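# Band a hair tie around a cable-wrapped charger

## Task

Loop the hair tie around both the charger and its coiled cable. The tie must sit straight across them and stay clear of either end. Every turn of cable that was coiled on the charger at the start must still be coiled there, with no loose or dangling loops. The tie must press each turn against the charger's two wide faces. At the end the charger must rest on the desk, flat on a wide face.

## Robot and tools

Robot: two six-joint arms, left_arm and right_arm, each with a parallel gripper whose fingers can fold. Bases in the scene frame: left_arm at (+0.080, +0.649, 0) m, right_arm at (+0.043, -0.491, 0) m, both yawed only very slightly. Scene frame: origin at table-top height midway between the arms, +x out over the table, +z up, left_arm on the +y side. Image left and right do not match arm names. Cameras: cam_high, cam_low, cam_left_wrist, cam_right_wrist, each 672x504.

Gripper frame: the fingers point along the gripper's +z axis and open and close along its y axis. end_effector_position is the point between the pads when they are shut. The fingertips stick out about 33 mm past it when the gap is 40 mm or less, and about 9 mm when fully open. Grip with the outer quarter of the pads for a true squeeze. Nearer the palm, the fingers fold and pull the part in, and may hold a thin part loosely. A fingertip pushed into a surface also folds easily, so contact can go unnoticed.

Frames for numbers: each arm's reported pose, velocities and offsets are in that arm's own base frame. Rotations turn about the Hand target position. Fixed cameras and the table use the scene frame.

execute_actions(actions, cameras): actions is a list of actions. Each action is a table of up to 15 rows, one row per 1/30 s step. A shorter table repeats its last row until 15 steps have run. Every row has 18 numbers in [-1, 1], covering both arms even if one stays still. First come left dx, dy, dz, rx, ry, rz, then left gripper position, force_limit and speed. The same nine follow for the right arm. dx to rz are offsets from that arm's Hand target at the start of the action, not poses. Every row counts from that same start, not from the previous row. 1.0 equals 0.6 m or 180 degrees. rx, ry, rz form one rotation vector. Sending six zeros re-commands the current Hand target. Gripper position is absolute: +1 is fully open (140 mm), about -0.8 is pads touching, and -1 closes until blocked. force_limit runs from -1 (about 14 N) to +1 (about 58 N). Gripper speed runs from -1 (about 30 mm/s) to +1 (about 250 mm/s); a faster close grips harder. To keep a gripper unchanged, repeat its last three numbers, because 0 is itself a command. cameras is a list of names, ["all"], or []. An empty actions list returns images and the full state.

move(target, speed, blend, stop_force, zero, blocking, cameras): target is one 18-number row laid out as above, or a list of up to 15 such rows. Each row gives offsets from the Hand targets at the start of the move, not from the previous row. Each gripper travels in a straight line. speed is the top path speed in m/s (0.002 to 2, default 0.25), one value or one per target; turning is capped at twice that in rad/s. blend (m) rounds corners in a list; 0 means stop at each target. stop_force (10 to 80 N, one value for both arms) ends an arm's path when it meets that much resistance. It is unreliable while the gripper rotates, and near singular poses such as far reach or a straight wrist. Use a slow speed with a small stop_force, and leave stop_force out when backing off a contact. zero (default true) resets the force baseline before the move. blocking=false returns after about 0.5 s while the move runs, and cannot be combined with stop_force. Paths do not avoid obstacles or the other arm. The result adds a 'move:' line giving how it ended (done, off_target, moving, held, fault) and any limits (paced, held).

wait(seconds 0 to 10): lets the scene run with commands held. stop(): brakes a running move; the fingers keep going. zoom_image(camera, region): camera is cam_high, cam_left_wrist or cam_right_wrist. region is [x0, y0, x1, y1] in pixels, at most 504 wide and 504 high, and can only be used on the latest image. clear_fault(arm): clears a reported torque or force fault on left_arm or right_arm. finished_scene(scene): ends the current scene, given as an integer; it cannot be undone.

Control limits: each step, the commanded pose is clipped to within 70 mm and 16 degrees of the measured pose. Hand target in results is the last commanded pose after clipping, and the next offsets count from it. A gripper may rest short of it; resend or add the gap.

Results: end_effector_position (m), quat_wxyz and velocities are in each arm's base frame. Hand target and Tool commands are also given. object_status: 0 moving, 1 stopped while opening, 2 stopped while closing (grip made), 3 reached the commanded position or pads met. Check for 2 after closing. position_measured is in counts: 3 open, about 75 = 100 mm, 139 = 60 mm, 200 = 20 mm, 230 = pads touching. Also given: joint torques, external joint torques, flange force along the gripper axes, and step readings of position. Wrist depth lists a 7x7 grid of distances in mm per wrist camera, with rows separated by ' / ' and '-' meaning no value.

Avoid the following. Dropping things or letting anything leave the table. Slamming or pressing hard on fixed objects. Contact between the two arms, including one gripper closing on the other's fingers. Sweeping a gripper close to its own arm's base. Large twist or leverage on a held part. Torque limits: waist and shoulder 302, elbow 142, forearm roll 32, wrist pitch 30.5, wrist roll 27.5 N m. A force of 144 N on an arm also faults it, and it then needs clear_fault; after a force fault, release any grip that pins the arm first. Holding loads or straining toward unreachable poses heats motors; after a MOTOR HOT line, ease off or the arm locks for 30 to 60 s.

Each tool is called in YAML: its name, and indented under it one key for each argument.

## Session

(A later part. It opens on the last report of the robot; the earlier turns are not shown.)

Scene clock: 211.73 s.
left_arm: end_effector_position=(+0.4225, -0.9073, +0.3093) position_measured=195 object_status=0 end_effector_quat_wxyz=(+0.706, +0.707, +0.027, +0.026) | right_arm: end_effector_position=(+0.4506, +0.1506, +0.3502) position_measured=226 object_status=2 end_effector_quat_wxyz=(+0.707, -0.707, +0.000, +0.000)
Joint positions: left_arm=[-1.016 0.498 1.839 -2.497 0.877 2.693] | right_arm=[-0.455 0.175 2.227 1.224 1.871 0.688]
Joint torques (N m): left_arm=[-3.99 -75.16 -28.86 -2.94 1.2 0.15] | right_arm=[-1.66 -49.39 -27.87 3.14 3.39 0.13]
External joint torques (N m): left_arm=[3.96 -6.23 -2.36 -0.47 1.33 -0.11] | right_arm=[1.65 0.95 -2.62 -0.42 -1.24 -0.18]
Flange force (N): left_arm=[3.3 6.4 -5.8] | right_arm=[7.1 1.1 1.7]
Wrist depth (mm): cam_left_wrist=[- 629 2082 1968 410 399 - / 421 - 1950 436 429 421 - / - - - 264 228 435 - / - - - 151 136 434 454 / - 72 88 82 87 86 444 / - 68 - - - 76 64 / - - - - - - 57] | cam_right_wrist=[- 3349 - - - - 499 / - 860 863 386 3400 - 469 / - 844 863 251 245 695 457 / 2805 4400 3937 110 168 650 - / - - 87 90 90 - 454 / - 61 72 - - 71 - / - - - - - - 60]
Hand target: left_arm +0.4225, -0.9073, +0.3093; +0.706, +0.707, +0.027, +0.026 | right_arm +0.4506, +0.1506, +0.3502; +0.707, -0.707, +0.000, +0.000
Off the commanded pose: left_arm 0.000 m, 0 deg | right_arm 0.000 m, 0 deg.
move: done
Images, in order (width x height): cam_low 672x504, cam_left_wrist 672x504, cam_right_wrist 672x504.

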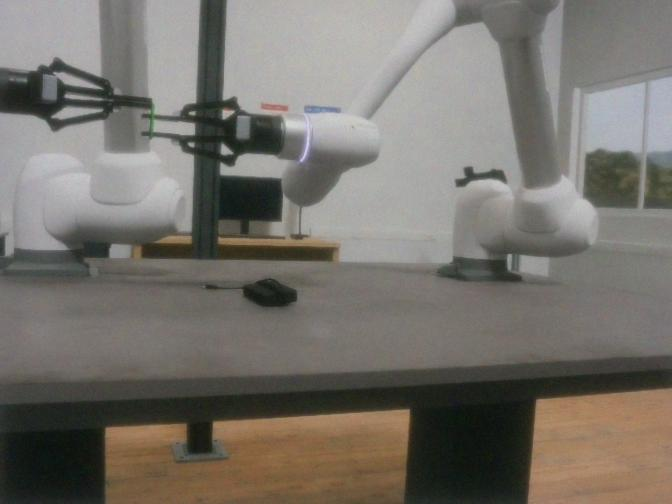

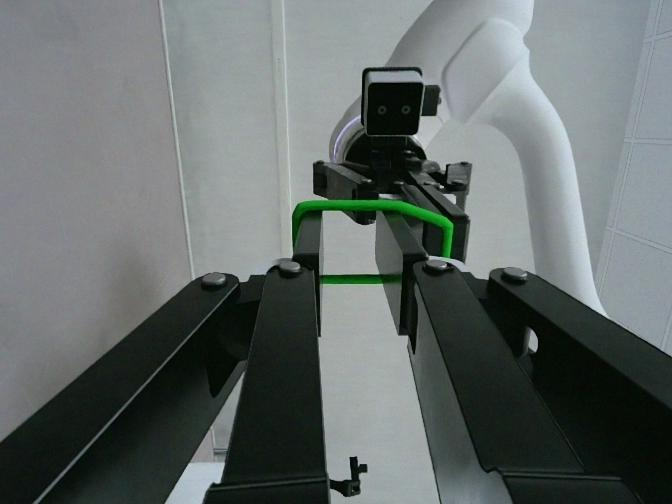

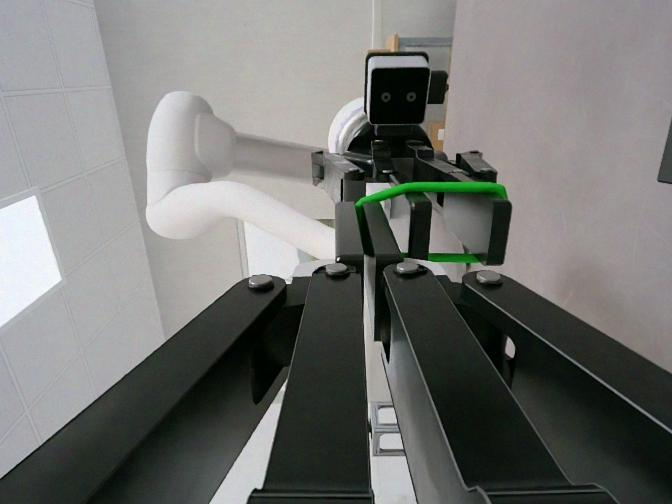

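move:
  target: [0,0,0,0,0,0,-0.52,0,-1,0,0,0,0,0,0,-0.7,-0.01,-1]

move:
  target: [0,0,0,0,0,0,-0.52,0,-1,0,-0.12,0.0,0,0,0,-0.7,-0.01,-1]
  cameras: ["cam_low","cam_left_wrist","cam_right_wrist"]
  speed: 0.05

zoom_image:
  camera: "cam_left_wrist"
  region: [260, 150, 450, 320]

zoom_image:
  camera: "cam_low"
  region: [80, 50, 280, 180]

Scene clock: 215.47 s.
left_arm: end_effector_position=(+0.4225, -0.9073, +0.3092) position_measured=195 object_status=3 end_effector_quat_wxyz=(+0.706, +0.707, +0.027, +0.026) | right_arm: end_effector_position=(+0.4506, +0.1506, +0.3502) position_measured=217 object_status=3 end_effector_quat_wxyz=(+0.707, -0.707, +0.000, +0.000)
Joint positions: left_arm=[-1.016 0.498 1.839 -2.497 0.877 2.693] | right_arm=[-0.455 0.175 2.227 1.224 1.871 0.688]
Joint torques (N m): left_arm=[-4.46 -78.65 -31.18 -3.2 2.32 0.18] | right_arm=[-2.18 -48.03 -27.57 2.47 2.34 0.12]
External joint torques (N m): left_arm=[4.43 -2.84 -0.22 -0.22 0.22 -0.13] | right_arm=[2.15 -0.24 -2.75 0.24 -0.19 -0.17]
Flange force (N): left_arm=[4.0 3.1 -5.6] | right_arm=[6.3 -2.0 2.8]
Wrist depth (mm): cam_left_wrist=[- - 2383 2822 412 399 - / - - - 469 425 419 - / - 677 - 251 234 436 - / - - - 144 154 434 2465 / - 72 88 82 87 86 2166 / - 68 - - - 76 64 / - - - - - - 57] | cam_right_wrist=[- 3453 - 2914 4580 - 518 / 2704 3620 850 404 2771 - - / - 837 863 252 219 - - / 2494 - 4775 123 157 166 - / - - 91 84 90 - - / - 63 71 - - 70 - / - - - - - - 63]
Hand target: left_arm +0.4225, -0.9073, +0.3093; +0.706, +0.707, +0.027, +0.026 | right_arm +0.4506, +0.1506, +0.3502; +0.707, -0.707, +0.000, +0.000
Off the commanded pose: left_arm 0.000 m, 0 deg | right_arm 0.000 m, 0 deg.
move: done

Scene clock: 217.27 s.
left_arm: end_effector_position=(+0.4225, -0.9073, +0.3093) position_measured=195 object_status=3 end_effector_quat_wxyz=(+0.706, +0.707, +0.027, +0.026) | right_arm: end_effector_position=(+0.4506, +0.0787, +0.3502) position_measured=217 object_status=3 end_effector_quat_wxyz=(+0.707, -0.707, +0.000, +0.000)
Joint positions: left_arm=[-1.016 0.498 1.839 -2.497 0.877 2.693] | right_arm=[-0.58 0.217 2.171 1.125 1.955 0.666]
Joint torques (N m): left_arm=[-4.38 -78.23 -30.95 -3.18 2.31 0.17] | right_arm=[-1.99 -52.48 -27.82 2.68 2.39 0.07]
External joint torques (N m): left_arm=[4.38 -3.22 -0.34 -0.24 0.23 -0.12] | right_arm=[2.04 -0.16 -2.36 0.22 -0.2 -0.12]
Flange force (N): left_arm=[3.7 3.6 -5.7] | right_arm=[5.9 -1.6 1.8]
Wrist depth (mm): cam_left_wrist=[404 - - - 470 2749 - / - - 2648 501 490 473 - / - - 2584 293 267 486 - / - - - 145 130 486 - / - 72 88 88 87 86 75 / - 68 - - - 76 64 / - - - - - - 57] | cam_right_wrist=[2737 3349 - 3679 - - - / - 909 1015 441 - - 398 / - 3252 860 313 251 - 422 / - - 4080 137 243 - - / - - 91 84 89 - - / - 63 71 - - 70 - / - - - - - - 63]
Hand target: left_arm +0.4225, -0.9073, +0.3093; +0.706, +0.707, +0.027, +0.026 | right_arm +0.4506, +0.0786, +0.3502; +0.707, -0.707, +0.000, +0.000
Off the commanded pose: left_arm 0.000 m, 0 deg | right_arm 0.000 m, 0 deg.
move: done
Images, in order (width x height): cam_low 672x504, cam_left_wrist 672x504, cam_right_wrist 672x504.

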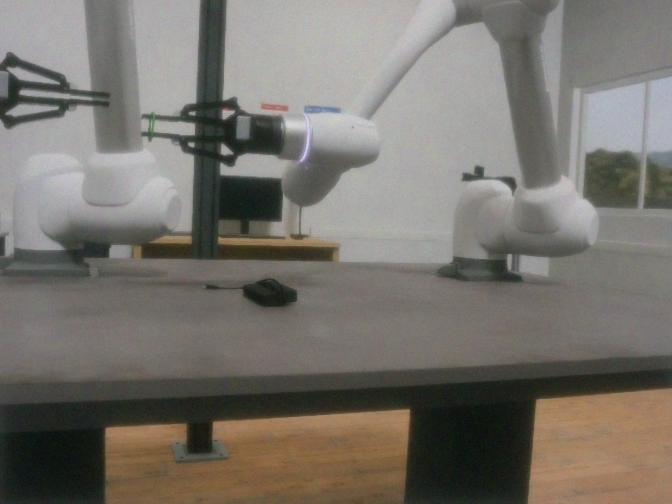

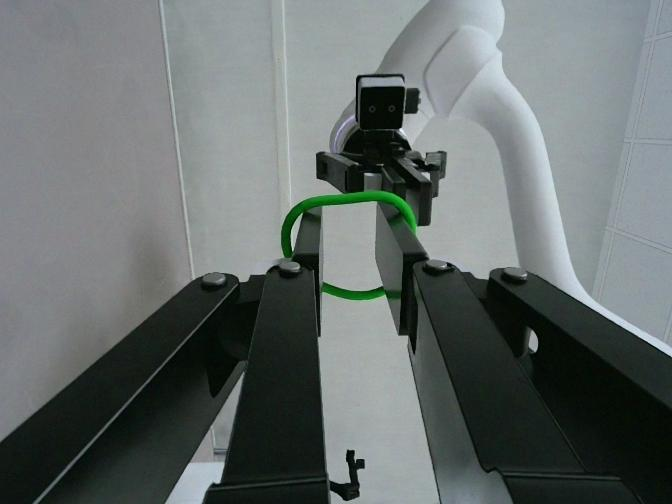

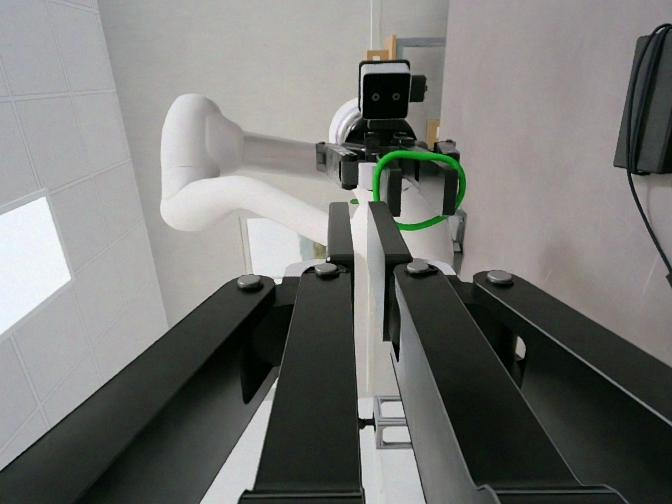

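Scaled by 2.653 from the camera's 672x504 image, which has a finer 960x720 frame.

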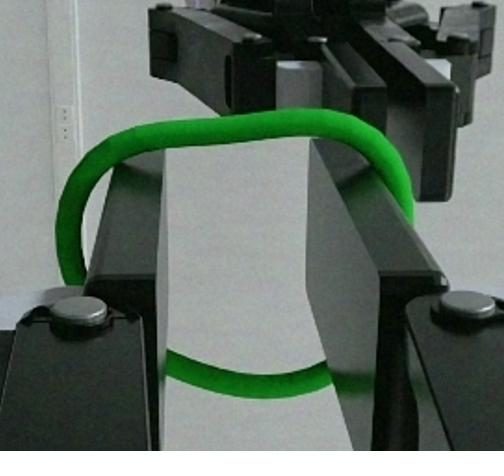

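Scaled by 2.520 from the camera's 672x504 image, which has a finer 960x720 frame.

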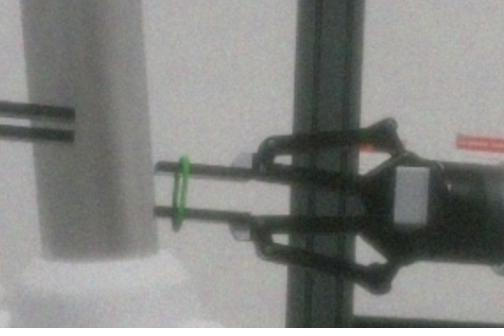

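move:
  target: [0,0,0,0,0,0,-0.27,0,-1,0,0,0,0,0,0,-0.7,-0.01,-1]

move:
  target: [0,0.417,0,0.037,-0.4985,0,-0.27,0,-1,0,0,0,0,0,0,-0.7,-0.01,-1]
  cameras: ["all"]

Scene clock: 231.83 s.
left_arm: end_effector_position=(+0.4225, -0.9073, +0.3093) position_measured=163 object_status=0 end_effector_quat_wxyz=(+0.706, +0.707, +0.027, +0.026) | right_arm: end_effector_position=(+0.4506, +0.0786, +0.3502) position_measured=217 object_status=3 end_effector_quat_wxyz=(+0.707, -0.707, +0.000, +0.000)
Joint positions: left_arm=[-1.016 0.498 1.839 -2.497 0.877 2.693] | right_arm=[-0.58 0.217 2.171 1.125 1.955 0.666]
Joint torques (N m): left_arm=[-4.38 -78.62 -31.17 -3.26 2.33 0.17] | right_arm=[-2.03 -52.41 -27.47 2.69 2.42 0.12]
External joint torques (N m): left_arm=[4.4 -2.83 -0.23 -0.17 0.2 -0.12] | right_arm=[2.05 -0.04 -2.48 0.19 -0.23 -0.17]
Flange force (N): left_arm=[4.0 3.1 -5.5] | right_arm=[6.2 -1.4 1.6]
Wrist depth (mm): cam_left_wrist=[- - - - 468 - - / - - - 505 490 481 - / - 530 - 293 230 476 2715 / - - 108 2523 117 487 - / - 77 88 3574 - 83 78 / - 67 - 2188 - - 66 / - - - 2785 - - -] | cam_right_wrist=[- - - - 2953 630 495 / - 873 980 435 - - - / 3033 3033 841 277 322 - 452 / 2609 - 4080 137 555 726 467 / - - 91 84 89 - - / - 63 71 - - 70 - / - - - - - - 63]
Hand target: left_arm +0.4225, -0.9073, +0.3093; +0.706, +0.707, +0.027, +0.026 | right_arm +0.4506, +0.0786, +0.3502; +0.707, -0.707, +0.000, +0.000
Off the commanded pose: left_arm 0.000 m, 0 deg | right_arm 0.000 m, 0 deg.
move: done

Scene clock: 235.53 s.
left_arm: end_effector_position=(+0.4225, -0.6571, +0.3093) position_measured=163 object_status=3 end_effector_quat_wxyz=(+0.482, +0.519, -0.480, +0.518) | right_arm: end_effector_position=(+0.4506, +0.0786, +0.3502) position_measured=217 object_status=3 end_effector_quat_wxyz=(+0.707, -0.707, +0.000, +0.000)
Joint positions: left_arm=[-0.753 0.275 2.203 -2.28 1.1 4.224] | right_arm=[-0.58 0.217 2.171 1.125 1.955 0.666]
Joint torques (N m): left_arm=[-4.33 -52.28 -25.25 -2.75 2.36 -0.02] | right_arm=[-1.99 -52.32 -27.39 2.73 2.34 0.14]
External joint torques (N m): left_arm=[4.36 -1.82 -0.39 -0.16 0.12 0.02] | right_arm=[2 -0.2 -2.67 0.14 -0.15 -0.18]
Flange force (N): left_arm=[2.8 -4.9 -6.7] | right_arm=[6.2 -1.7 1.3]
Wrist depth (mm): cam_left_wrist=[- - 681 674 - - 369 / - - 2306 670 - - 387 / - - 2234 2681 2383 4289 397 / - - 108 160 117 113 380 / - 77 88 - - 82 80 / - 67 - 540 - - 66 / - - - - - - -] | cam_right_wrist=[- - 3562 - 3453 - 485 / - - - 620 - 693 524 / 2387 1079 1089 909 799 710 518 / 3161 - - 137 1145 697 - / - - 91 84 90 - - / - 63 71 - - 70 - / - - - - - - 63]
Hand target: left_arm +0.4225, -0.6571, +0.3093; +0.482, +0.518, -0.480, +0.518 | right_arm +0.4506, +0.0786, +0.3502; +0.707, -0.707, +0.000, +0.000
Off the commanded pose: left_arm 0.000 m, 0 deg | right_arm 0.000 m, 0 deg.
move: done

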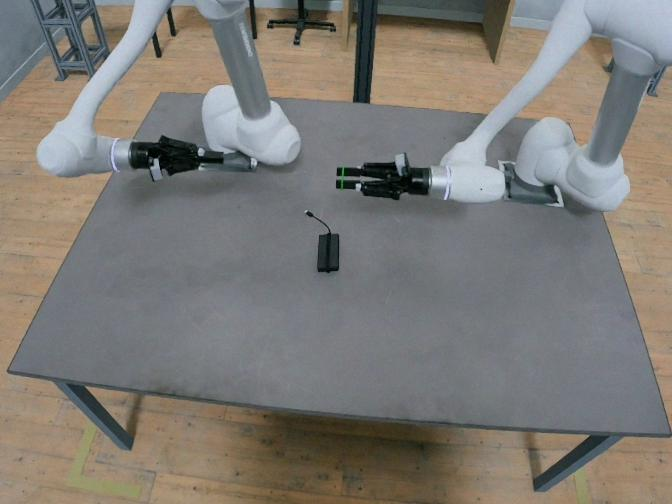

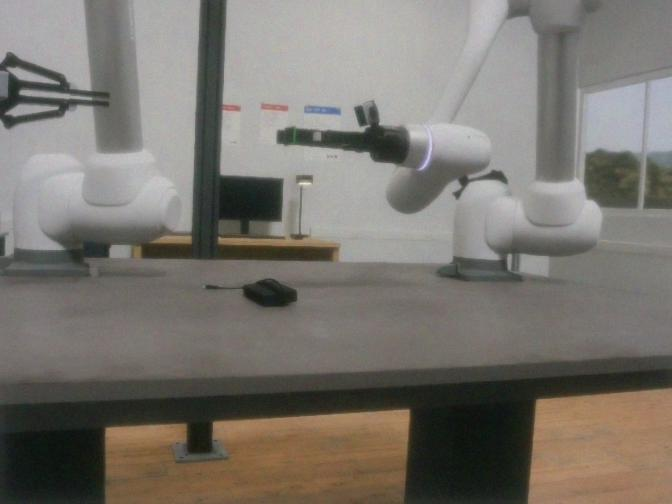

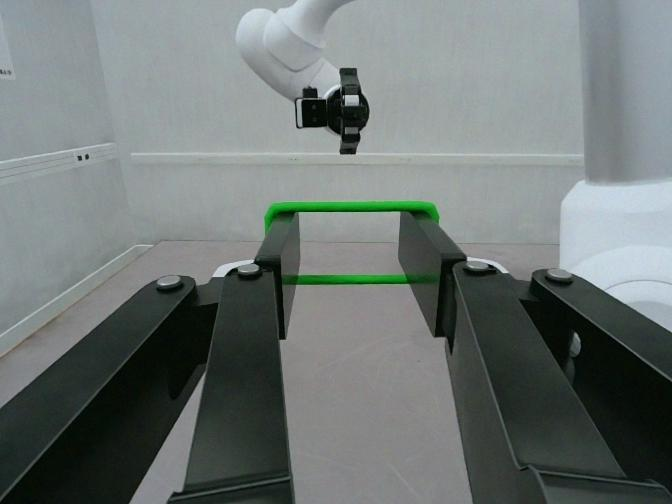

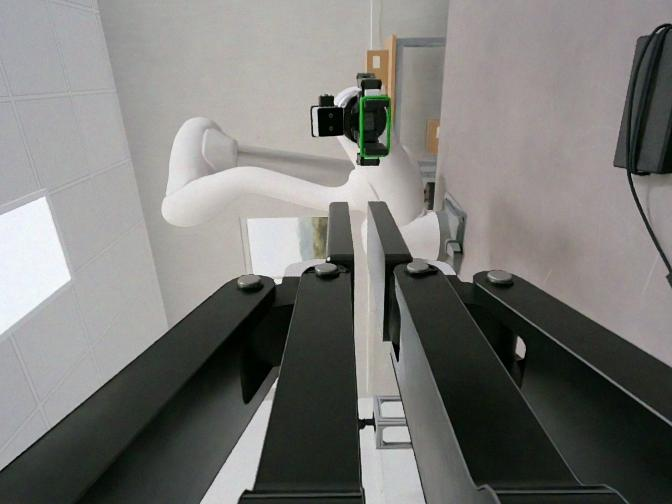

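move:
  target: [0,0.40,0,0,0,0,-0.27,0,-1,-0.014,0.544,-0.167,-0.4997,-0.0127,0.0127,0.5,0,0]
  cameras: ["all"]

zoom_image:
  camera: "cam_right_wrist"
  region: [200, 0, 500, 300]

Scene clock: 247.20 s.
left_arm: end_effector_position=(+0.4225, -0.4171, +0.3093) position_measured=163 object_status=3 end_effector_quat_wxyz=(+0.482, +0.518, -0.480, +0.518) | right_arm: end_effector_position=(+0.4422, +0.4050, +0.2500) position_measured=66 object_status=3 end_effector_quat_wxyz=(+0.000, +1.000, +0.025, +0.000)
Joint positions: left_arm=[-0.297 0.137 2.393 -1.88 1.361 4.132] | right_arm=[0.684 0.115 1.794 0 1.232 2.204]
Joint torques (N m): left_arm=[-4.53 -35.67 -21.55 -1.97 2.08 0.09] | right_arm=[-1.97 -52.09 -36.53 3.84 0.22 0.33]
External joint torques (N m): left_arm=[4.43 -0.4 -0.38 -0.28 0.26 -0.09] | right_arm=[1.98 0.27 -3.23 0.22 -0.26 -0.33]
Flange force (N): left_arm=[0.9 -4.0 -10.0] | right_arm=[3.1 -6.1 -3.5]
Wrist depth (mm): cam_left_wrist=[1898 - - 335 339 - - / - - - 380 315 - - / 2331 - - 448 345 780 703 / - - 108 374 118 797 696 / - 77 88 - - 82 79 / - 67 - 491 - - 66 / - - - - - - -] | cam_right_wrist=[- 339 342 - - 342 351 / - - 361 340 - 352 - / - 390 - - 372 378 386 / - 118 162 407 404 141 - / - 100 - 423 418 122 82 / - 450 452 482 463 - - / - - - - - - -]
Hand target: left_arm +0.4225, -0.4171, +0.3093; +0.482, +0.518, -0.480, +0.518 | right_arm +0.4422, +0.4050, +0.2500; +0.000, +1.000, +0.025, +0.000
Off the commanded pose: left_arm 0.000 m, 0 deg | right_arm 0.000 m, 0 deg.
move: done

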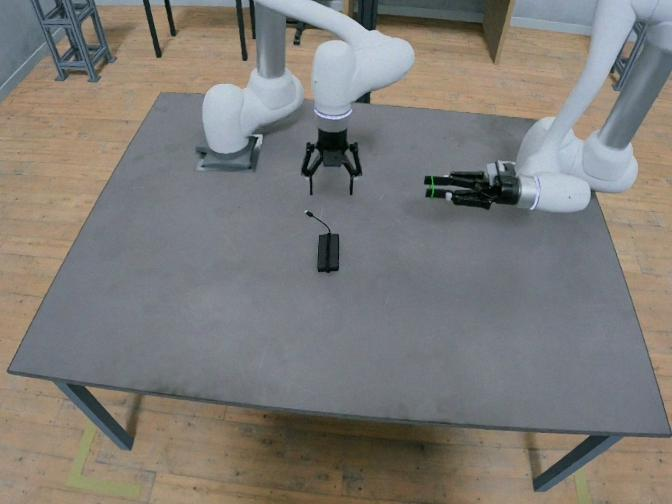

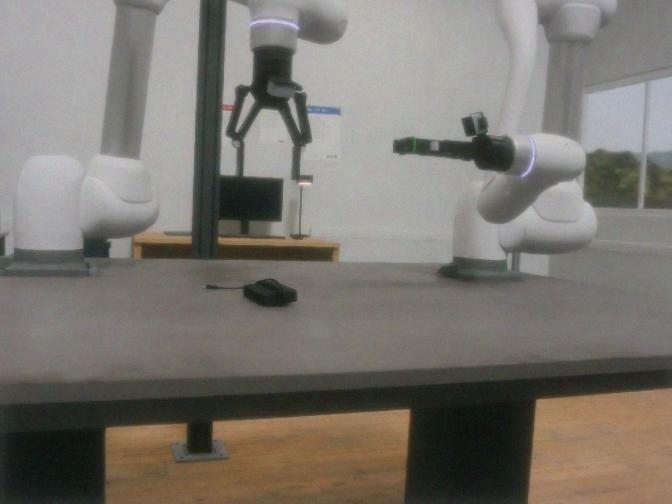

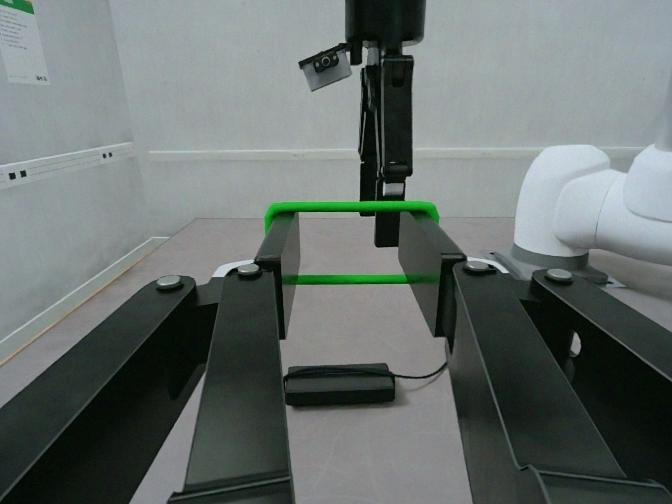

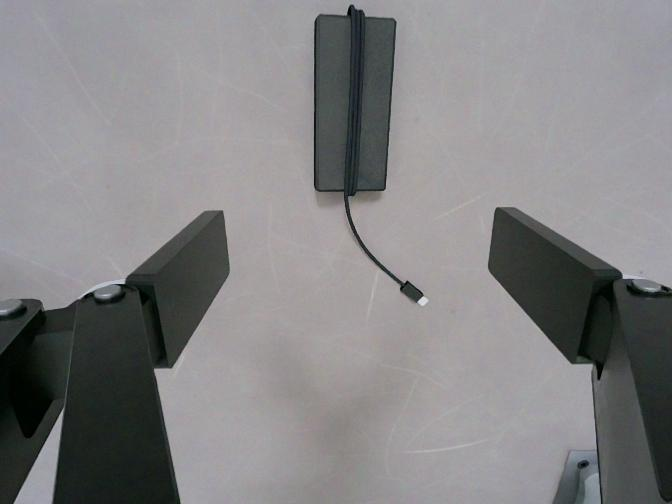

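Scaled by 1.680 from the camera's 672x504 image, which has a finer 960x720 frame.

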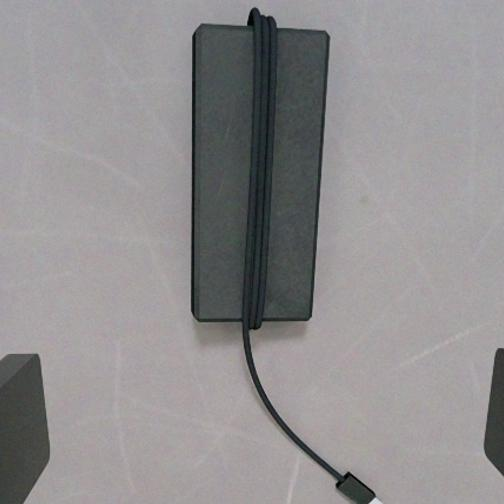

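move:
  target: [0,0,0,0,0,0,-0.27,0,-1,-0.0067,-0.0083,-0.25,0,0,-0.0056,0.5,0,0]
  cameras: ["cam_right_wrist","cam_low"]

zoom_image:
  camera: "cam_low"
  region: [180, 200, 340, 320]

Scene clock: 256.67 s.
left_arm: end_effector_position=(+0.4225, -0.4171, +0.3093) position_measured=163 object_status=3 end_effector_quat_wxyz=(+0.482, +0.518, -0.480, +0.518) | right_arm: end_effector_position=(+0.4382, +0.4001, +0.1001) position_measured=66 object_status=3 end_effector_quat_wxyz=(+0.000, +1.000, +0.016, +0.000)
Joint positions: left_arm=[-0.297 0.137 2.393 -1.88 1.362 4.132] | right_arm=[0.682 0.223 1.967 0 0.951 2.22]
Joint torques (N m): left_arm=[-4.51 -35.72 -21.9 -2.08 2.12 0.14] | right_arm=[-2.35 -56.99 -31.84 3.33 0.43 0.14]
External joint torques (N m): left_arm=[4.48 -0.55 -0.07 -0.18 0.22 -0.15] | right_arm=[2.35 -0.51 -2.59 0.18 -0.48 -0.14]
Flange force (N): left_arm=[1.2 -3.4 -10.5] | right_arm=[0.7 -5.5 -1.9]
Wrist depth (mm): cam_left_wrist=[1932 - 2859 331 289 245 219 / - - - 365 341 - 2257 / 2004 2523 - 384 379 774 701 / - - 108 - 117 791 687 / - 77 88 674 - 83 78 / - 67 - 485 - - 66 / - - - - - - -] | cam_right_wrist=[208 207 206 180 206 207 202 / 218 223 218 192 217 220 - / 232 232 233 205 231 232 234 / 247 125 241 249 - 141 243 / - 100 265 264 265 142 82 / - 63 283 283 289 - - / - - 308 309 - - -]
Hand target: left_arm +0.4225, -0.4171, +0.3093; +0.482, +0.518, -0.480, +0.518 | right_arm +0.4382, +0.4001, +0.1000; +0.000, +1.000, +0.016, +0.000
Off the commanded pose: left_arm 0.000 m, 0 deg | right_arm 0.000 m, 0 deg.
move: done
Images, in order (width x height): cam_low 672x504, cam_right_wrist 672x504.

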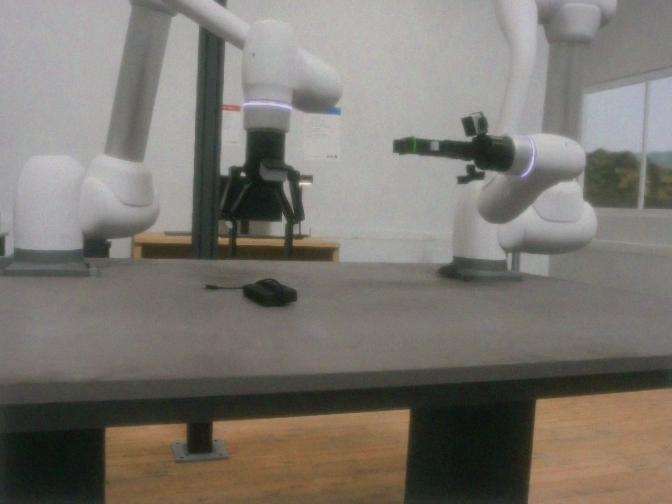

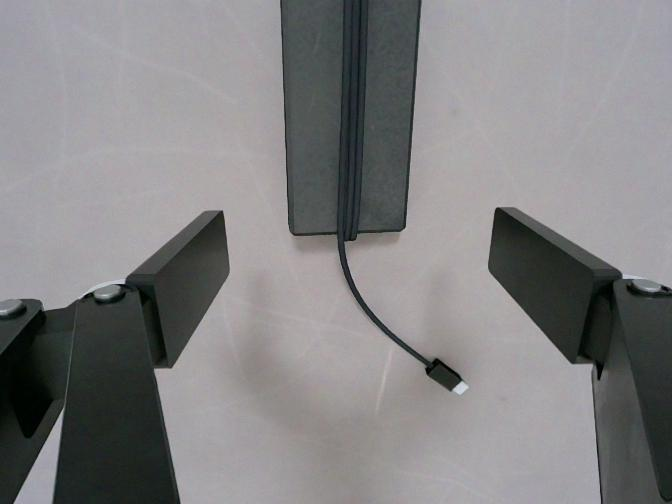

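Scaled by 3.150 from the camera's 672x504 image, which has a finer 960x720 frame.

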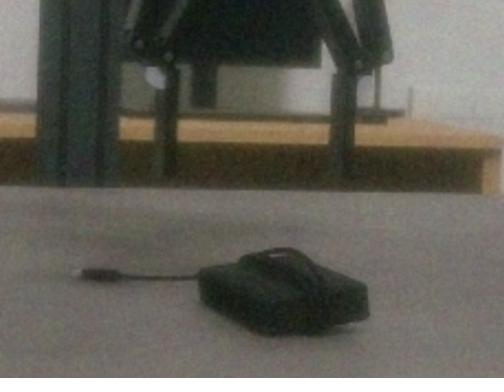

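move:
  target: [0,0,0,0,0,0,-0.27,0,-1,0.006,0.001,-0.075,0,0,0,0.25,0,0]
  cameras: ["cam_right_wrist","cam_low"]

zoom_image:
  camera: "cam_low"
  region: [180, 220, 340, 340]

Scene clock: 263.13 s.
left_arm: end_effector_position=(+0.4225, -0.4171, +0.3093) position_measured=163 object_status=3 end_effector_quat_wxyz=(+0.482, +0.518, -0.480, +0.518) | right_arm: end_effector_position=(+0.4418, +0.4007, +0.0551) position_measured=98 object_status=3 end_effector_quat_wxyz=(+0.000, +1.000, +0.016, +0.000)
Joint positions: left_arm=[-0.297 0.137 2.393 -1.88 1.362 4.132] | right_arm=[0.679 0.276 1.998 0 0.868 2.217]
Joint torques (N m): left_arm=[-4.06 -35.61 -21.48 -2.04 2.19 0.11] | right_arm=[-2.28 -60.85 -29.44 3.09 0.22 0.21]
External joint torques (N m): left_arm=[4.05 -0.57 -0.52 -0.22 0.16 -0.11] | right_arm=[2.3 0.11 -2.85 0.2 -0.27 -0.21]
Flange force (N): left_arm=[1.5 -3.7 -9.1] | right_arm=[2.0 -6.3 -1.5]
Wrist depth (mm): cam_left_wrist=[1898 - 1950 329 287 230 204 / - - - 358 305 249 222 / 1915 - - 370 376 806 690 / - - 108 158 117 783 705 / - 77 88 492 - 82 79 / - 67 - 445 - - 66 / - - - - - - -] | cam_right_wrist=[166 168 165 141 150 168 167 / 176 176 176 150 159 177 180 / 187 187 185 157 184 186 185 / 200 197 165 171 179 129 201 / - 85 211 207 211 111 88 / - - 230 228 231 - - / - - 248 244 255 - -]
Hand target: left_arm +0.4225, -0.4171, +0.3093; +0.482, +0.518, -0.480, +0.518 | right_arm +0.4418, +0.4007, +0.0550; +0.000, +1.000, +0.016, +0.000
Off the commanded pose: left_arm 0.000 m, 0 deg | right_arm 0.000 m, 0 deg.
move: done
Images, in order (width x height): cam_low 672x504, cam_right_wrist 672x504.

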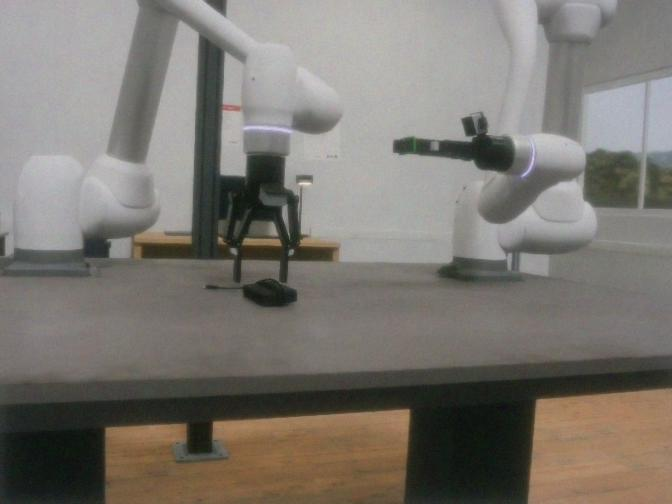

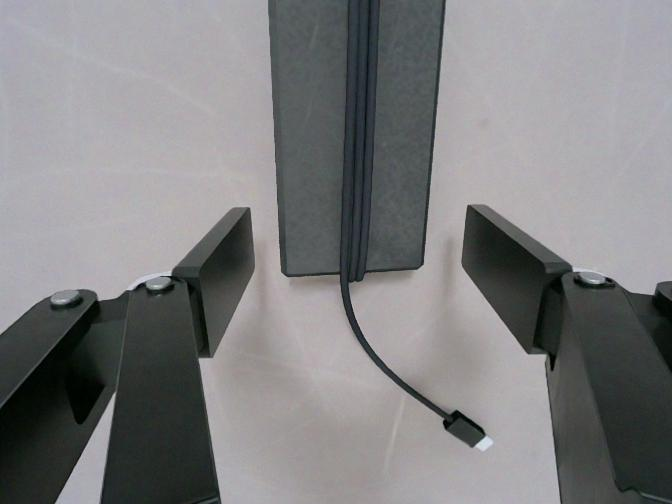

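Scaled by 3.150 from the camera's 672x504 image, which has a finer 960x720 frame.

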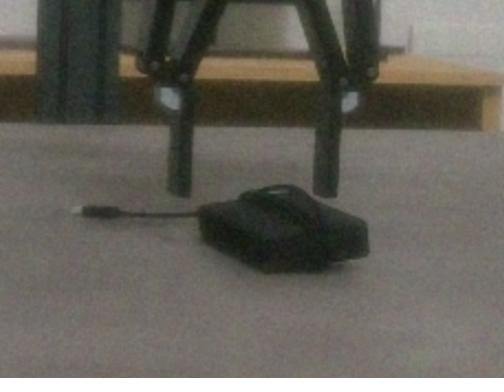

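move:
  target: [0,0,0,0,0,0,-0.27,0,-1,0,0,-0.026,0,0,0,0.25,0,-1]
  speed: 0.1

move:
  target: [0,0,0,0,0,0,-0.27,0,-1,0,0,0,0,0,0,-1,0.2,-1]
  cameras: ["cam_right_wrist","cam_low"]

zoom_image:
  camera: "cam_low"
  region: [180, 220, 340, 340]

Scene clock: 267.00 s.
left_arm: end_effector_position=(+0.4225, -0.4171, +0.3093) position_measured=163 object_status=3 end_effector_quat_wxyz=(+0.482, +0.518, -0.480, +0.518) | right_arm: end_effector_position=(+0.4418, +0.4007, +0.0395) position_measured=98 object_status=3 end_effector_quat_wxyz=(+0.000, +1.000, +0.016, +0.000)
Joint positions: left_arm=[-0.297 0.137 2.393 -1.88 1.362 4.132] | right_arm=[0.679 0.294 2.009 0 0.838 2.217]
Joint torques (N m): left_arm=[-4.07 -35.4 -21.57 -2.12 2.14 0.08] | right_arm=[-1.81 -61.26 -28.36 2.98 0.33 0.11]
External joint torques (N m): left_arm=[4.04 -0.91 -0.52 -0.14 0.21 -0.08] | right_arm=[1.68 -0.38 -3.08 0.22 -0.37 -0.11]
Flange force (N): left_arm=[2.1 -3.3 -9.4] | right_arm=[2.3 -5.4 -1.9]
Wrist depth (mm): cam_left_wrist=[2004 - - 331 300 238 205 / - - - 352 295 240 219 / 1898 - - 378 370 750 652 / 2383 2306 108 409 117 794 701 / - 77 88 516 - 82 79 / - 67 - 495 - - 66 / - - - 408 - - -] | cam_right_wrist=[152 153 151 126 133 154 154 / 161 161 160 134 143 162 163 / - 172 169 142 152 173 173 / 185 180 139 152 161 129 182 / - 85 144 197 197 119 88 / - - 211 212 212 - - / - - - 230 230 - -]
Hand target: left_arm +0.4225, -0.4171, +0.3093; +0.482, +0.518, -0.480, +0.518 | right_arm +0.4418, +0.4007, +0.0394; +0.000, +1.000, +0.016, +0.000
Off the commanded pose: left_arm 0.000 m, 0 deg | right_arm 0.000 m, 0 deg.
move: done

Scene clock: 268.30 s.
left_arm: end_effector_position=(+0.4225, -0.4171, +0.3093) position_measured=163 object_status=3 end_effector_quat_wxyz=(+0.482, +0.518, -0.480, +0.518) | right_arm: end_effector_position=(+0.4418, +0.4007, +0.0394) position_measured=136 object_status=0 end_effector_quat_wxyz=(+0.000, +1.000, +0.016, +0.000)
Joint positions: left_arm=[-0.297 0.137 2.393 -1.88 1.362 4.132] | right_arm=[0.679 0.294 2.009 0 0.838 2.217]
Joint torques (N m): left_arm=[-3.99 -35.5 -21.47 -1.99 2.17 0.1] | right_arm=[-3.69 -50.08 -22.33 2.48 -0.75 0.18]
External joint torques (N m): left_arm=[3.92 -0.76 -0.45 -0.26 0.17 -0.1] | right_arm=[3.71 -11.58 -9.16 0.73 0.7 -0.18]
Flange force (N): left_arm=[1.8 -3.2 -8.8] | right_arm=[-1.7 -6.3 -21.5]
Wrist depth (mm): cam_left_wrist=[1932 - - 330 299 237 206 / - - - 346 296 241 218 / 1612 - - 372 377 755 652 / 2145 - 108 160 121 794 687 / - 77 88 511 - 82 79 / - 67 - - - - 66 / - - - - - - -] | cam_right_wrist=[152 153 151 126 133 153 152 / 161 162 161 135 142 163 165 / 171 171 172 142 151 173 173 / 185 182 125 152 156 180 180 / - 88 111 197 201 83 88 / - - 205 211 209 - - / - - - 232 - - -]
Hand target: left_arm +0.4225, -0.4171, +0.3093; +0.482, +0.518, -0.480, +0.518 | right_arm +0.4418, +0.4007, +0.0394; +0.000, +1.000, +0.016, +0.000
Off the commanded pose: left_arm 0.000 m, 0 deg | right_arm 0.000 m, 0 deg.
move: done
Images, in order (width x height): cam_low 672x504, cam_right_wrist 672x504.

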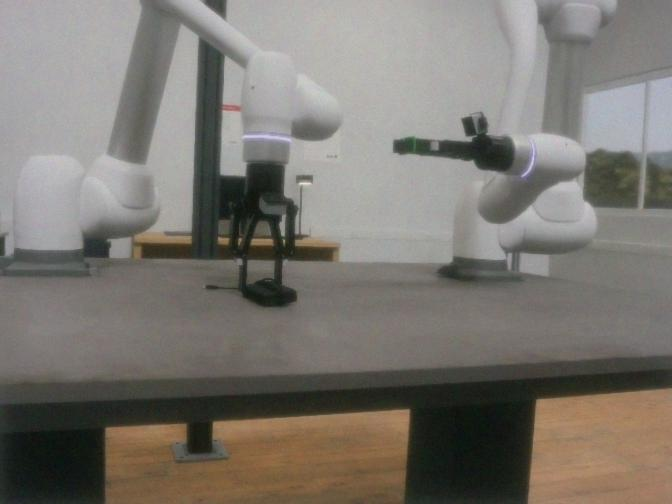

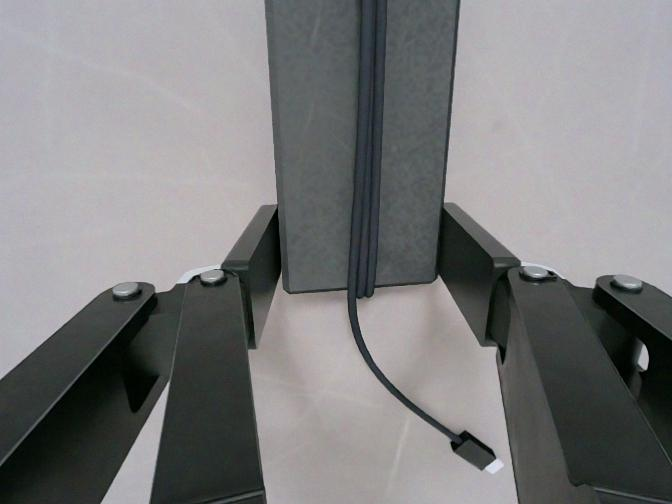

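Scaled by 3.150 from the camera's 672x504 image, which has a finer 960x720 frame.

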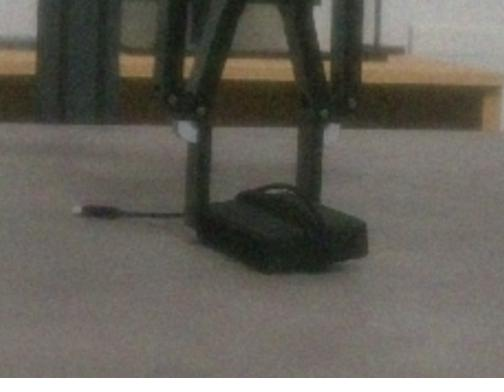

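wait:
  seconds: 0.5

Scene clock: 270.77 s.
left_arm: end_effector_position=(+0.4225, -0.4171, +0.3093) position_measured=163 object_status=3 end_effector_quat_wxyz=(+0.482, +0.518, -0.480, +0.518) | right_arm: end_effector_position=(+0.4418, +0.4007, +0.0394) position_measured=136 object_status=2 end_effector_quat_wxyz=(+0.000, +1.000, +0.016, +0.000)
Joint positions: left_arm=[-0.297 0.137 2.393 -1.88 1.362 4.132] | right_arm=[0.679 0.294 2.009 0 0.838 2.217]
Joint torques (N m): left_arm=[-4.4 -35.56 -21.54 -2.08 2.15 0.13] | right_arm=[-3.41 -49.73 -22.45 2.47 -0.69 0.17]
External joint torques (N m): left_arm=[4.41 -0.63 -0.41 -0.18 0.19 -0.13] | right_arm=[3.41 -11.83 -9.16 0.75 0.63 -0.17]
Flange force (N): left_arm=[1.6 -3.8 -10.1] | right_arm=[-1.7 -5.7 -21.7]
Wrist depth (mm): cam_left_wrist=[1932 - - 331 300 238 206 / - - - 358 295 240 217 / 2062 - - 385 373 763 656 / - - 108 458 117 809 692 / - 77 88 567 - 82 78 / - 67 - - - - 66 / - - - - - - -] | cam_right_wrist=[152 153 151 126 134 153 154 / 160 162 159 135 142 163 163 / 172 172 172 142 151 170 171 / - 183 135 152 156 180 182 / - 88 79 196 - 83 88 / - - 205 211 209 - - / - - - 229 230 - -]
Hand target: left_arm +0.4225, -0.4171, +0.3093; +0.482, +0.518, -0.480, +0.518 | right_arm +0.4418, +0.4007, +0.0394; +0.000, +1.000, +0.016, +0.000
Tool commands: left_gripper/position=-0.27 left_gripper/force_limit=+0.0 left_gripper/speed=-1.0 right_gripper/position=-1.0 right_gripper/force_limit=+0.2 right_gripper/speed=-1.0
Off the commanded pose: left_arm 0.000 m, 0 deg | right_arm 0.000 m, 0 deg.
wait: 0.50 s; at rest from the start

move:
  target: [0,0,0,0,0,0,-0.27,0,-1,0,0,0,0,0,0,0.15,0.2,-1]

move:
  target: [0,0,0,0,0,0,-0.27,0,-1,0,0,0.0135,0,0,0,0.15,0.2,-1]

move:
  target: [0,0,0,0,0,0,-0.27,0,-1,0,0,0,0,0,0,-1,0.2,-1]
  cameras: ["cam_right_wrist","cam_low"]

zoom_image:
  camera: "cam_low"
  region: [180, 220, 340, 340]

Scene clock: 274.27 s.
left_arm: end_effector_position=(+0.4225, -0.4171, +0.3093) position_measured=163 object_status=3 end_effector_quat_wxyz=(+0.482, +0.518, -0.480, +0.518) | right_arm: end_effector_position=(+0.4418, +0.4007, +0.0394) position_measured=110 object_status=0 end_effector_quat_wxyz=(+0.000, +1.000, +0.016, +0.000)
Joint positions: left_arm=[-0.297 0.137 2.393 -1.88 1.362 4.132] | right_arm=[0.679 0.294 2.009 0 0.838 2.217]
Joint torques (N m): left_arm=[-4.5 -35.83 -21.57 -2.05 2.17 0.13] | right_arm=[-2.03 -61.66 -28.63 2.98 0.17 0.15]
External joint torques (N m): left_arm=[4.55 -0.43 -0.46 -0.21 0.18 -0.13] | right_arm=[1.98 0.12 -2.81 0.23 -0.22 -0.15]
Flange force (N): left_arm=[1.2 -4.2 -10.3] | right_arm=[2.3 -5.9 -1.4]
Wrist depth (mm): cam_left_wrist=[1898 - - 330 298 238 205 / - - - 350 296 241 217 / 1758 - - 376 376 763 640 / - - 110 161 118 806 694 / - 77 88 521 - 83 79 / - 67 - 493 - - 66 / - - - - - - -] | cam_right_wrist=[152 152 151 126 133 153 154 / 161 161 162 135 143 162 163 / 169 171 167 142 151 173 173 / 185 180 139 152 160 131 182 / - 89 128 196 197 111 88 / - - 211 211 212 - 62 / - - 225 232 229 - -]
Hand target: left_arm +0.4225, -0.4171, +0.3093; +0.482, +0.518, -0.480, +0.518 | right_arm +0.4418, +0.4007, +0.0394; +0.000, +1.000, +0.016, +0.000
Off the commanded pose: left_arm 0.000 m, 0 deg | right_arm 0.000 m, 0 deg.
move: done

Scene clock: 274.97 s.
left_arm: end_effector_position=(+0.4225, -0.4171, +0.3093) position_measured=163 object_status=3 end_effector_quat_wxyz=(+0.482, +0.518, -0.480, +0.518) | right_arm: end_effector_position=(+0.4418, +0.4007, +0.0474) position_measured=110 object_status=3 end_effector_quat_wxyz=(+0.000, +1.000, +0.016, +0.000)
Joint positions: left_arm=[-0.297 0.137 2.393 -1.88 1.362 4.132] | right_arm=[0.679 0.285 2.003 0 0.853 2.217]
Joint torques (N m): left_arm=[-4.41 -35.48 -21.51 -2.05 2.1 0.15] | right_arm=[-2.06 -61.07 -29.21 2.97 0.06 0.19]
External joint torques (N m): left_arm=[4.42 -0.87 -0.57 -0.22 0.25 -0.15] | right_arm=[2.07 0.09 -2.66 0.28 -0.11 -0.19]
Flange force (N): left_arm=[2.1 -3.7 -10.2] | right_arm=[2.0 -5.8 -1.6]
Wrist depth (mm): cam_left_wrist=[1689 3351 - 331 293 232 204 / - 2859 - 357 300 245 221 / 2523 - 2681 388 383 760 672 / - - 108 405 118 791 679 / - 77 88 411 - 83 79 / - 67 - 473 - - 66 / - - - - - - -] | cam_right_wrist=[160 160 161 134 142 161 163 / 169 170 170 142 150 170 170 / 180 180 181 150 160 180 183 / 191 190 139 161 167 131 190 / - 89 112 203 205 111 88 / - - 216 225 220 - 62 / - - 242 230 238 - -]
Hand target: left_arm +0.4225, -0.4171, +0.3093; +0.482, +0.518, -0.480, +0.518 | right_arm +0.4418, +0.4007, +0.0475; +0.000, +1.000, +0.016, +0.000
Off the commanded pose: left_arm 0.000 m, 0 deg | right_arm 0.000 m, 0 deg.
move: done

Scene clock: 276.07 s.
left_arm: end_effector_position=(+0.4225, -0.4171, +0.3093) position_measured=163 object_status=3 end_effector_quat_wxyz=(+0.482, +0.518, -0.480, +0.518) | right_arm: end_effector_position=(+0.4418, +0.4007, +0.0475) position_measured=138 object_status=0 end_effector_quat_wxyz=(+0.000, +1.000, +0.016, +0.000)
Joint positions: left_arm=[-0.297 0.137 2.393 -1.88 1.362 4.132] | right_arm=[0.679 0.285 2.003 0 0.854 2.217]
Joint torques (N m): left_arm=[-4.26 -35.54 -21.76 -2.08 2.16 0.14] | right_arm=[-2.38 -54.46 -24.8 2.92 -0.08 0.14]
External joint torques (N m): left_arm=[4.16 -0.67 -0.15 -0.17 0.18 -0.14] | right_arm=[2.39 -6.65 -7.21 0.34 0.02 -0.14]
Flange force (N): left_arm=[1.5 -3.1 -9.7] | right_arm=[1.4 -6.1 -13.0]
Wrist depth (mm): cam_left_wrist=[2166 - - 331 293 232 205 / - - - 354 301 246 222 / 2103 - - 386 376 755 674 / - - 110 158 135 797 712 / - 77 88 388 - 83 78 / - 67 - 490 - - 66 / - - - - - - -] | cam_right_wrist=[160 161 161 134 143 161 161 / 170 170 168 141 149 170 170 / 180 178 178 150 158 181 180 / - 191 130 162 164 121 192 / - 87 108 203 206 83 88 / - - 66 219 220 - - / - - - - 239 - -]
Hand target: left_arm +0.4225, -0.4171, +0.3093; +0.482, +0.518, -0.480, +0.518 | right_arm +0.4418, +0.4007, +0.0475; +0.000, +1.000, +0.016, +0.000
Off the commanded pose: left_arm 0.000 m, 0 deg | right_arm 0.000 m, 0 deg.
move: done
Images, in order (width x height): cam_low 672x504, cam_right_wrist 672x504.

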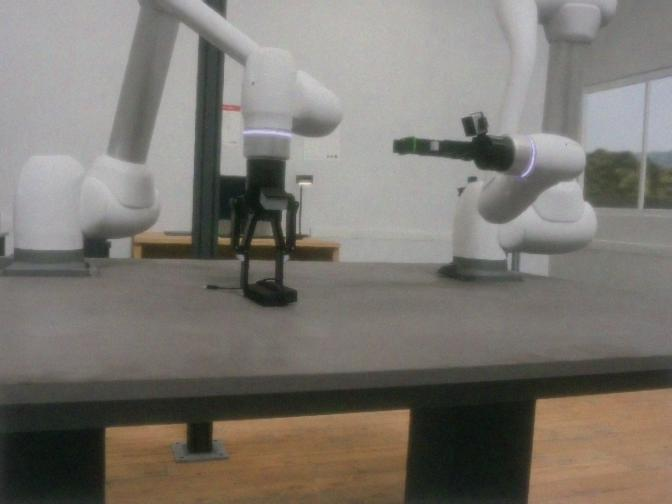

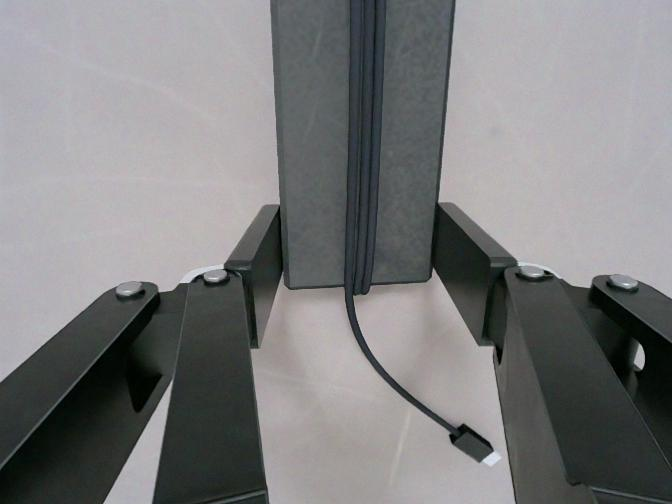

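Scaled by 3.150 from the camera's 672x504 image, which has a finer 960x720 frame.

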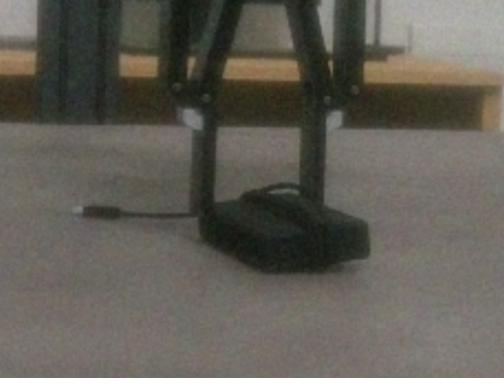

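wait:
  seconds: 0.5

move:
  target: [0,0,0,0,0,0,-0.27,0,-1,0,0,0.08,0,0,0,-1,0.2,-1]
  cameras: ["cam_right_wrist","cam_low"]
  speed: 0.06

zoom_image:
  camera: "cam_low"
  region: [180, 200, 340, 320]

Scene clock: 278.60 s.
left_arm: end_effector_position=(+0.4225, -0.4171, +0.3093) position_measured=163 object_status=3 end_effector_quat_wxyz=(+0.482, +0.518, -0.480, +0.518) | right_arm: end_effector_position=(+0.4418, +0.4007, +0.0475) position_measured=138 object_status=2 end_effector_quat_wxyz=(+0.000, +1.000, +0.016, +0.000)
Joint positions: left_arm=[-0.297 0.137 2.393 -1.88 1.362 4.132] | right_arm=[0.679 0.285 2.003 0 0.854 2.217]
Joint torques (N m): left_arm=[-4.14 -35.65 -21.65 -2.07 2.17 0.11] | right_arm=[-2.36 -54.11 -24.81 2.89 -0.05 0.12]
External joint torques (N m): left_arm=[4.2 -0.6 -0.38 -0.19 0.17 -0.11] | right_arm=[2.39 -6.92 -7.03 0.36 0.01 -0.12]
Flange force (N): left_arm=[1.5 -3.6 -9.6] | right_arm=[0.8 -5.7 -13.2]
Wrist depth (mm): cam_left_wrist=[3574 - - 334 293 231 204 / - - 2383 360 302 247 221 / 2103 - - 370 375 745 683 / - 2523 108 402 117 788 703 / - 77 88 405 - 82 78 / - 67 - - - - 66 / - - - - - - -] | cam_right_wrist=[160 161 161 134 142 161 161 / 172 170 170 141 151 168 170 / 180 180 180 149 158 183 181 / 192 192 131 162 164 187 192 / - 87 108 205 202 83 88 / - - 214 219 220 - - / - - 239 235 238 - -]
Hand target: left_arm +0.4225, -0.4171, +0.3093; +0.482, +0.518, -0.480, +0.518 | right_arm +0.4418, +0.4007, +0.0475; +0.000, +1.000, +0.016, +0.000
Tool commands: left_gripper/position=-0.27 left_gripper/force_limit=+0.0 left_gripper/speed=-1.0 right_gripper/position=-1.0 right_gripper/force_limit=+0.2 right_gripper/speed=-1.0
Off the commanded pose: left_arm 0.000 m, 0 deg | right_arm 0.000 m, 0 deg.
wait: 0.50 s; at rest from the start

Scene clock: 279.77 s.
left_arm: end_effector_position=(+0.4225, -0.4171, +0.3093) position_measured=163 object_status=3 end_effector_quat_wxyz=(+0.482, +0.518, -0.480, +0.518) | right_arm: end_effector_position=(+0.4418, +0.4007, +0.0954) position_measured=138 object_status=2 end_effector_quat_wxyz=(+0.000, +1.000, +0.016, +0.000)
Joint positions: left_arm=[-0.297 0.137 2.393 -1.88 1.362 4.132] | right_arm=[0.679 0.232 1.965 0 0.944 2.217]
Joint torques (N m): left_arm=[-4.58 -35.55 -21.7 -2.05 2.11 0.09] | right_arm=[-2.29 -60.96 -32.42 3.22 0.28 0.16]
External joint torques (N m): left_arm=[4.66 -0.77 -0.45 -0.23 0.24 -0.09] | right_arm=[2.29 3.09 -1.6 0.25 -0.32 -0.16]
Flange force (N): left_arm=[1.7 -3.8 -10.7] | right_arm=[3.4 -7.5 2.4]
Wrist depth (mm): cam_left_wrist=[1915 - - 331 286 238 213 / - - - 352 352 - - / 2042 - 3351 385 391 791 692 / - - 108 389 117 783 712 / - 77 88 499 - 83 78 / - 67 - - - - 66 / - - - - - - -] | cam_right_wrist=[203 203 203 135 142 203 203 / 215 215 213 143 152 - 215 / 227 228 224 151 222 231 230 / - 243 130 163 164 237 243 / - 87 108 257 259 83 88 / - 75 66 - 277 - - / - - - 293 300 - -]
Hand target: left_arm +0.4225, -0.4171, +0.3093; +0.482, +0.518, -0.480, +0.518 | right_arm +0.4418, +0.4007, +0.0955; +0.000, +1.000, +0.016, +0.000
Off the commanded pose: left_arm 0.000 m, 0 deg | right_arm 0.000 m, 0 deg.
move: done
Images, in order (width x height): cam_low 672x504, cam_right_wrist 672x504.

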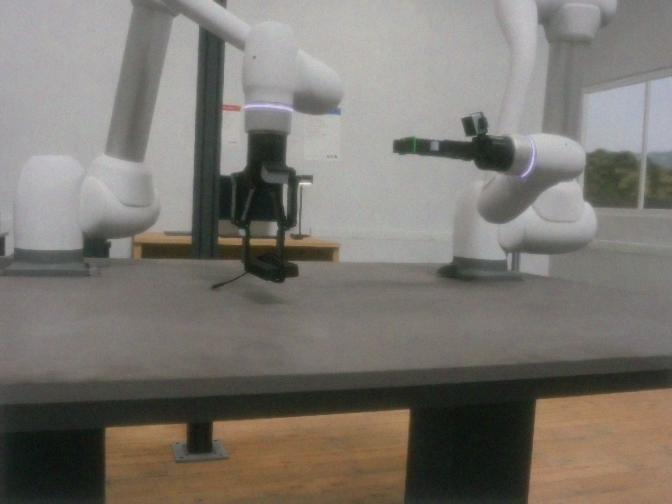

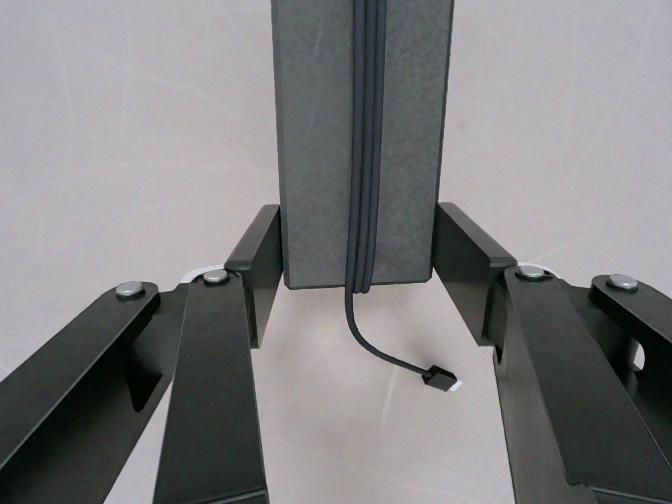

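Scaled by 3.150 from the camera's 672x504 image, which has a finer 960x720 frame.

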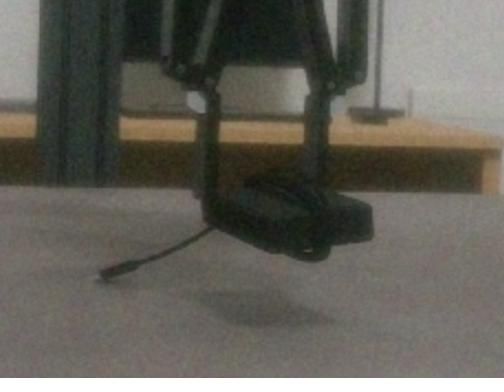

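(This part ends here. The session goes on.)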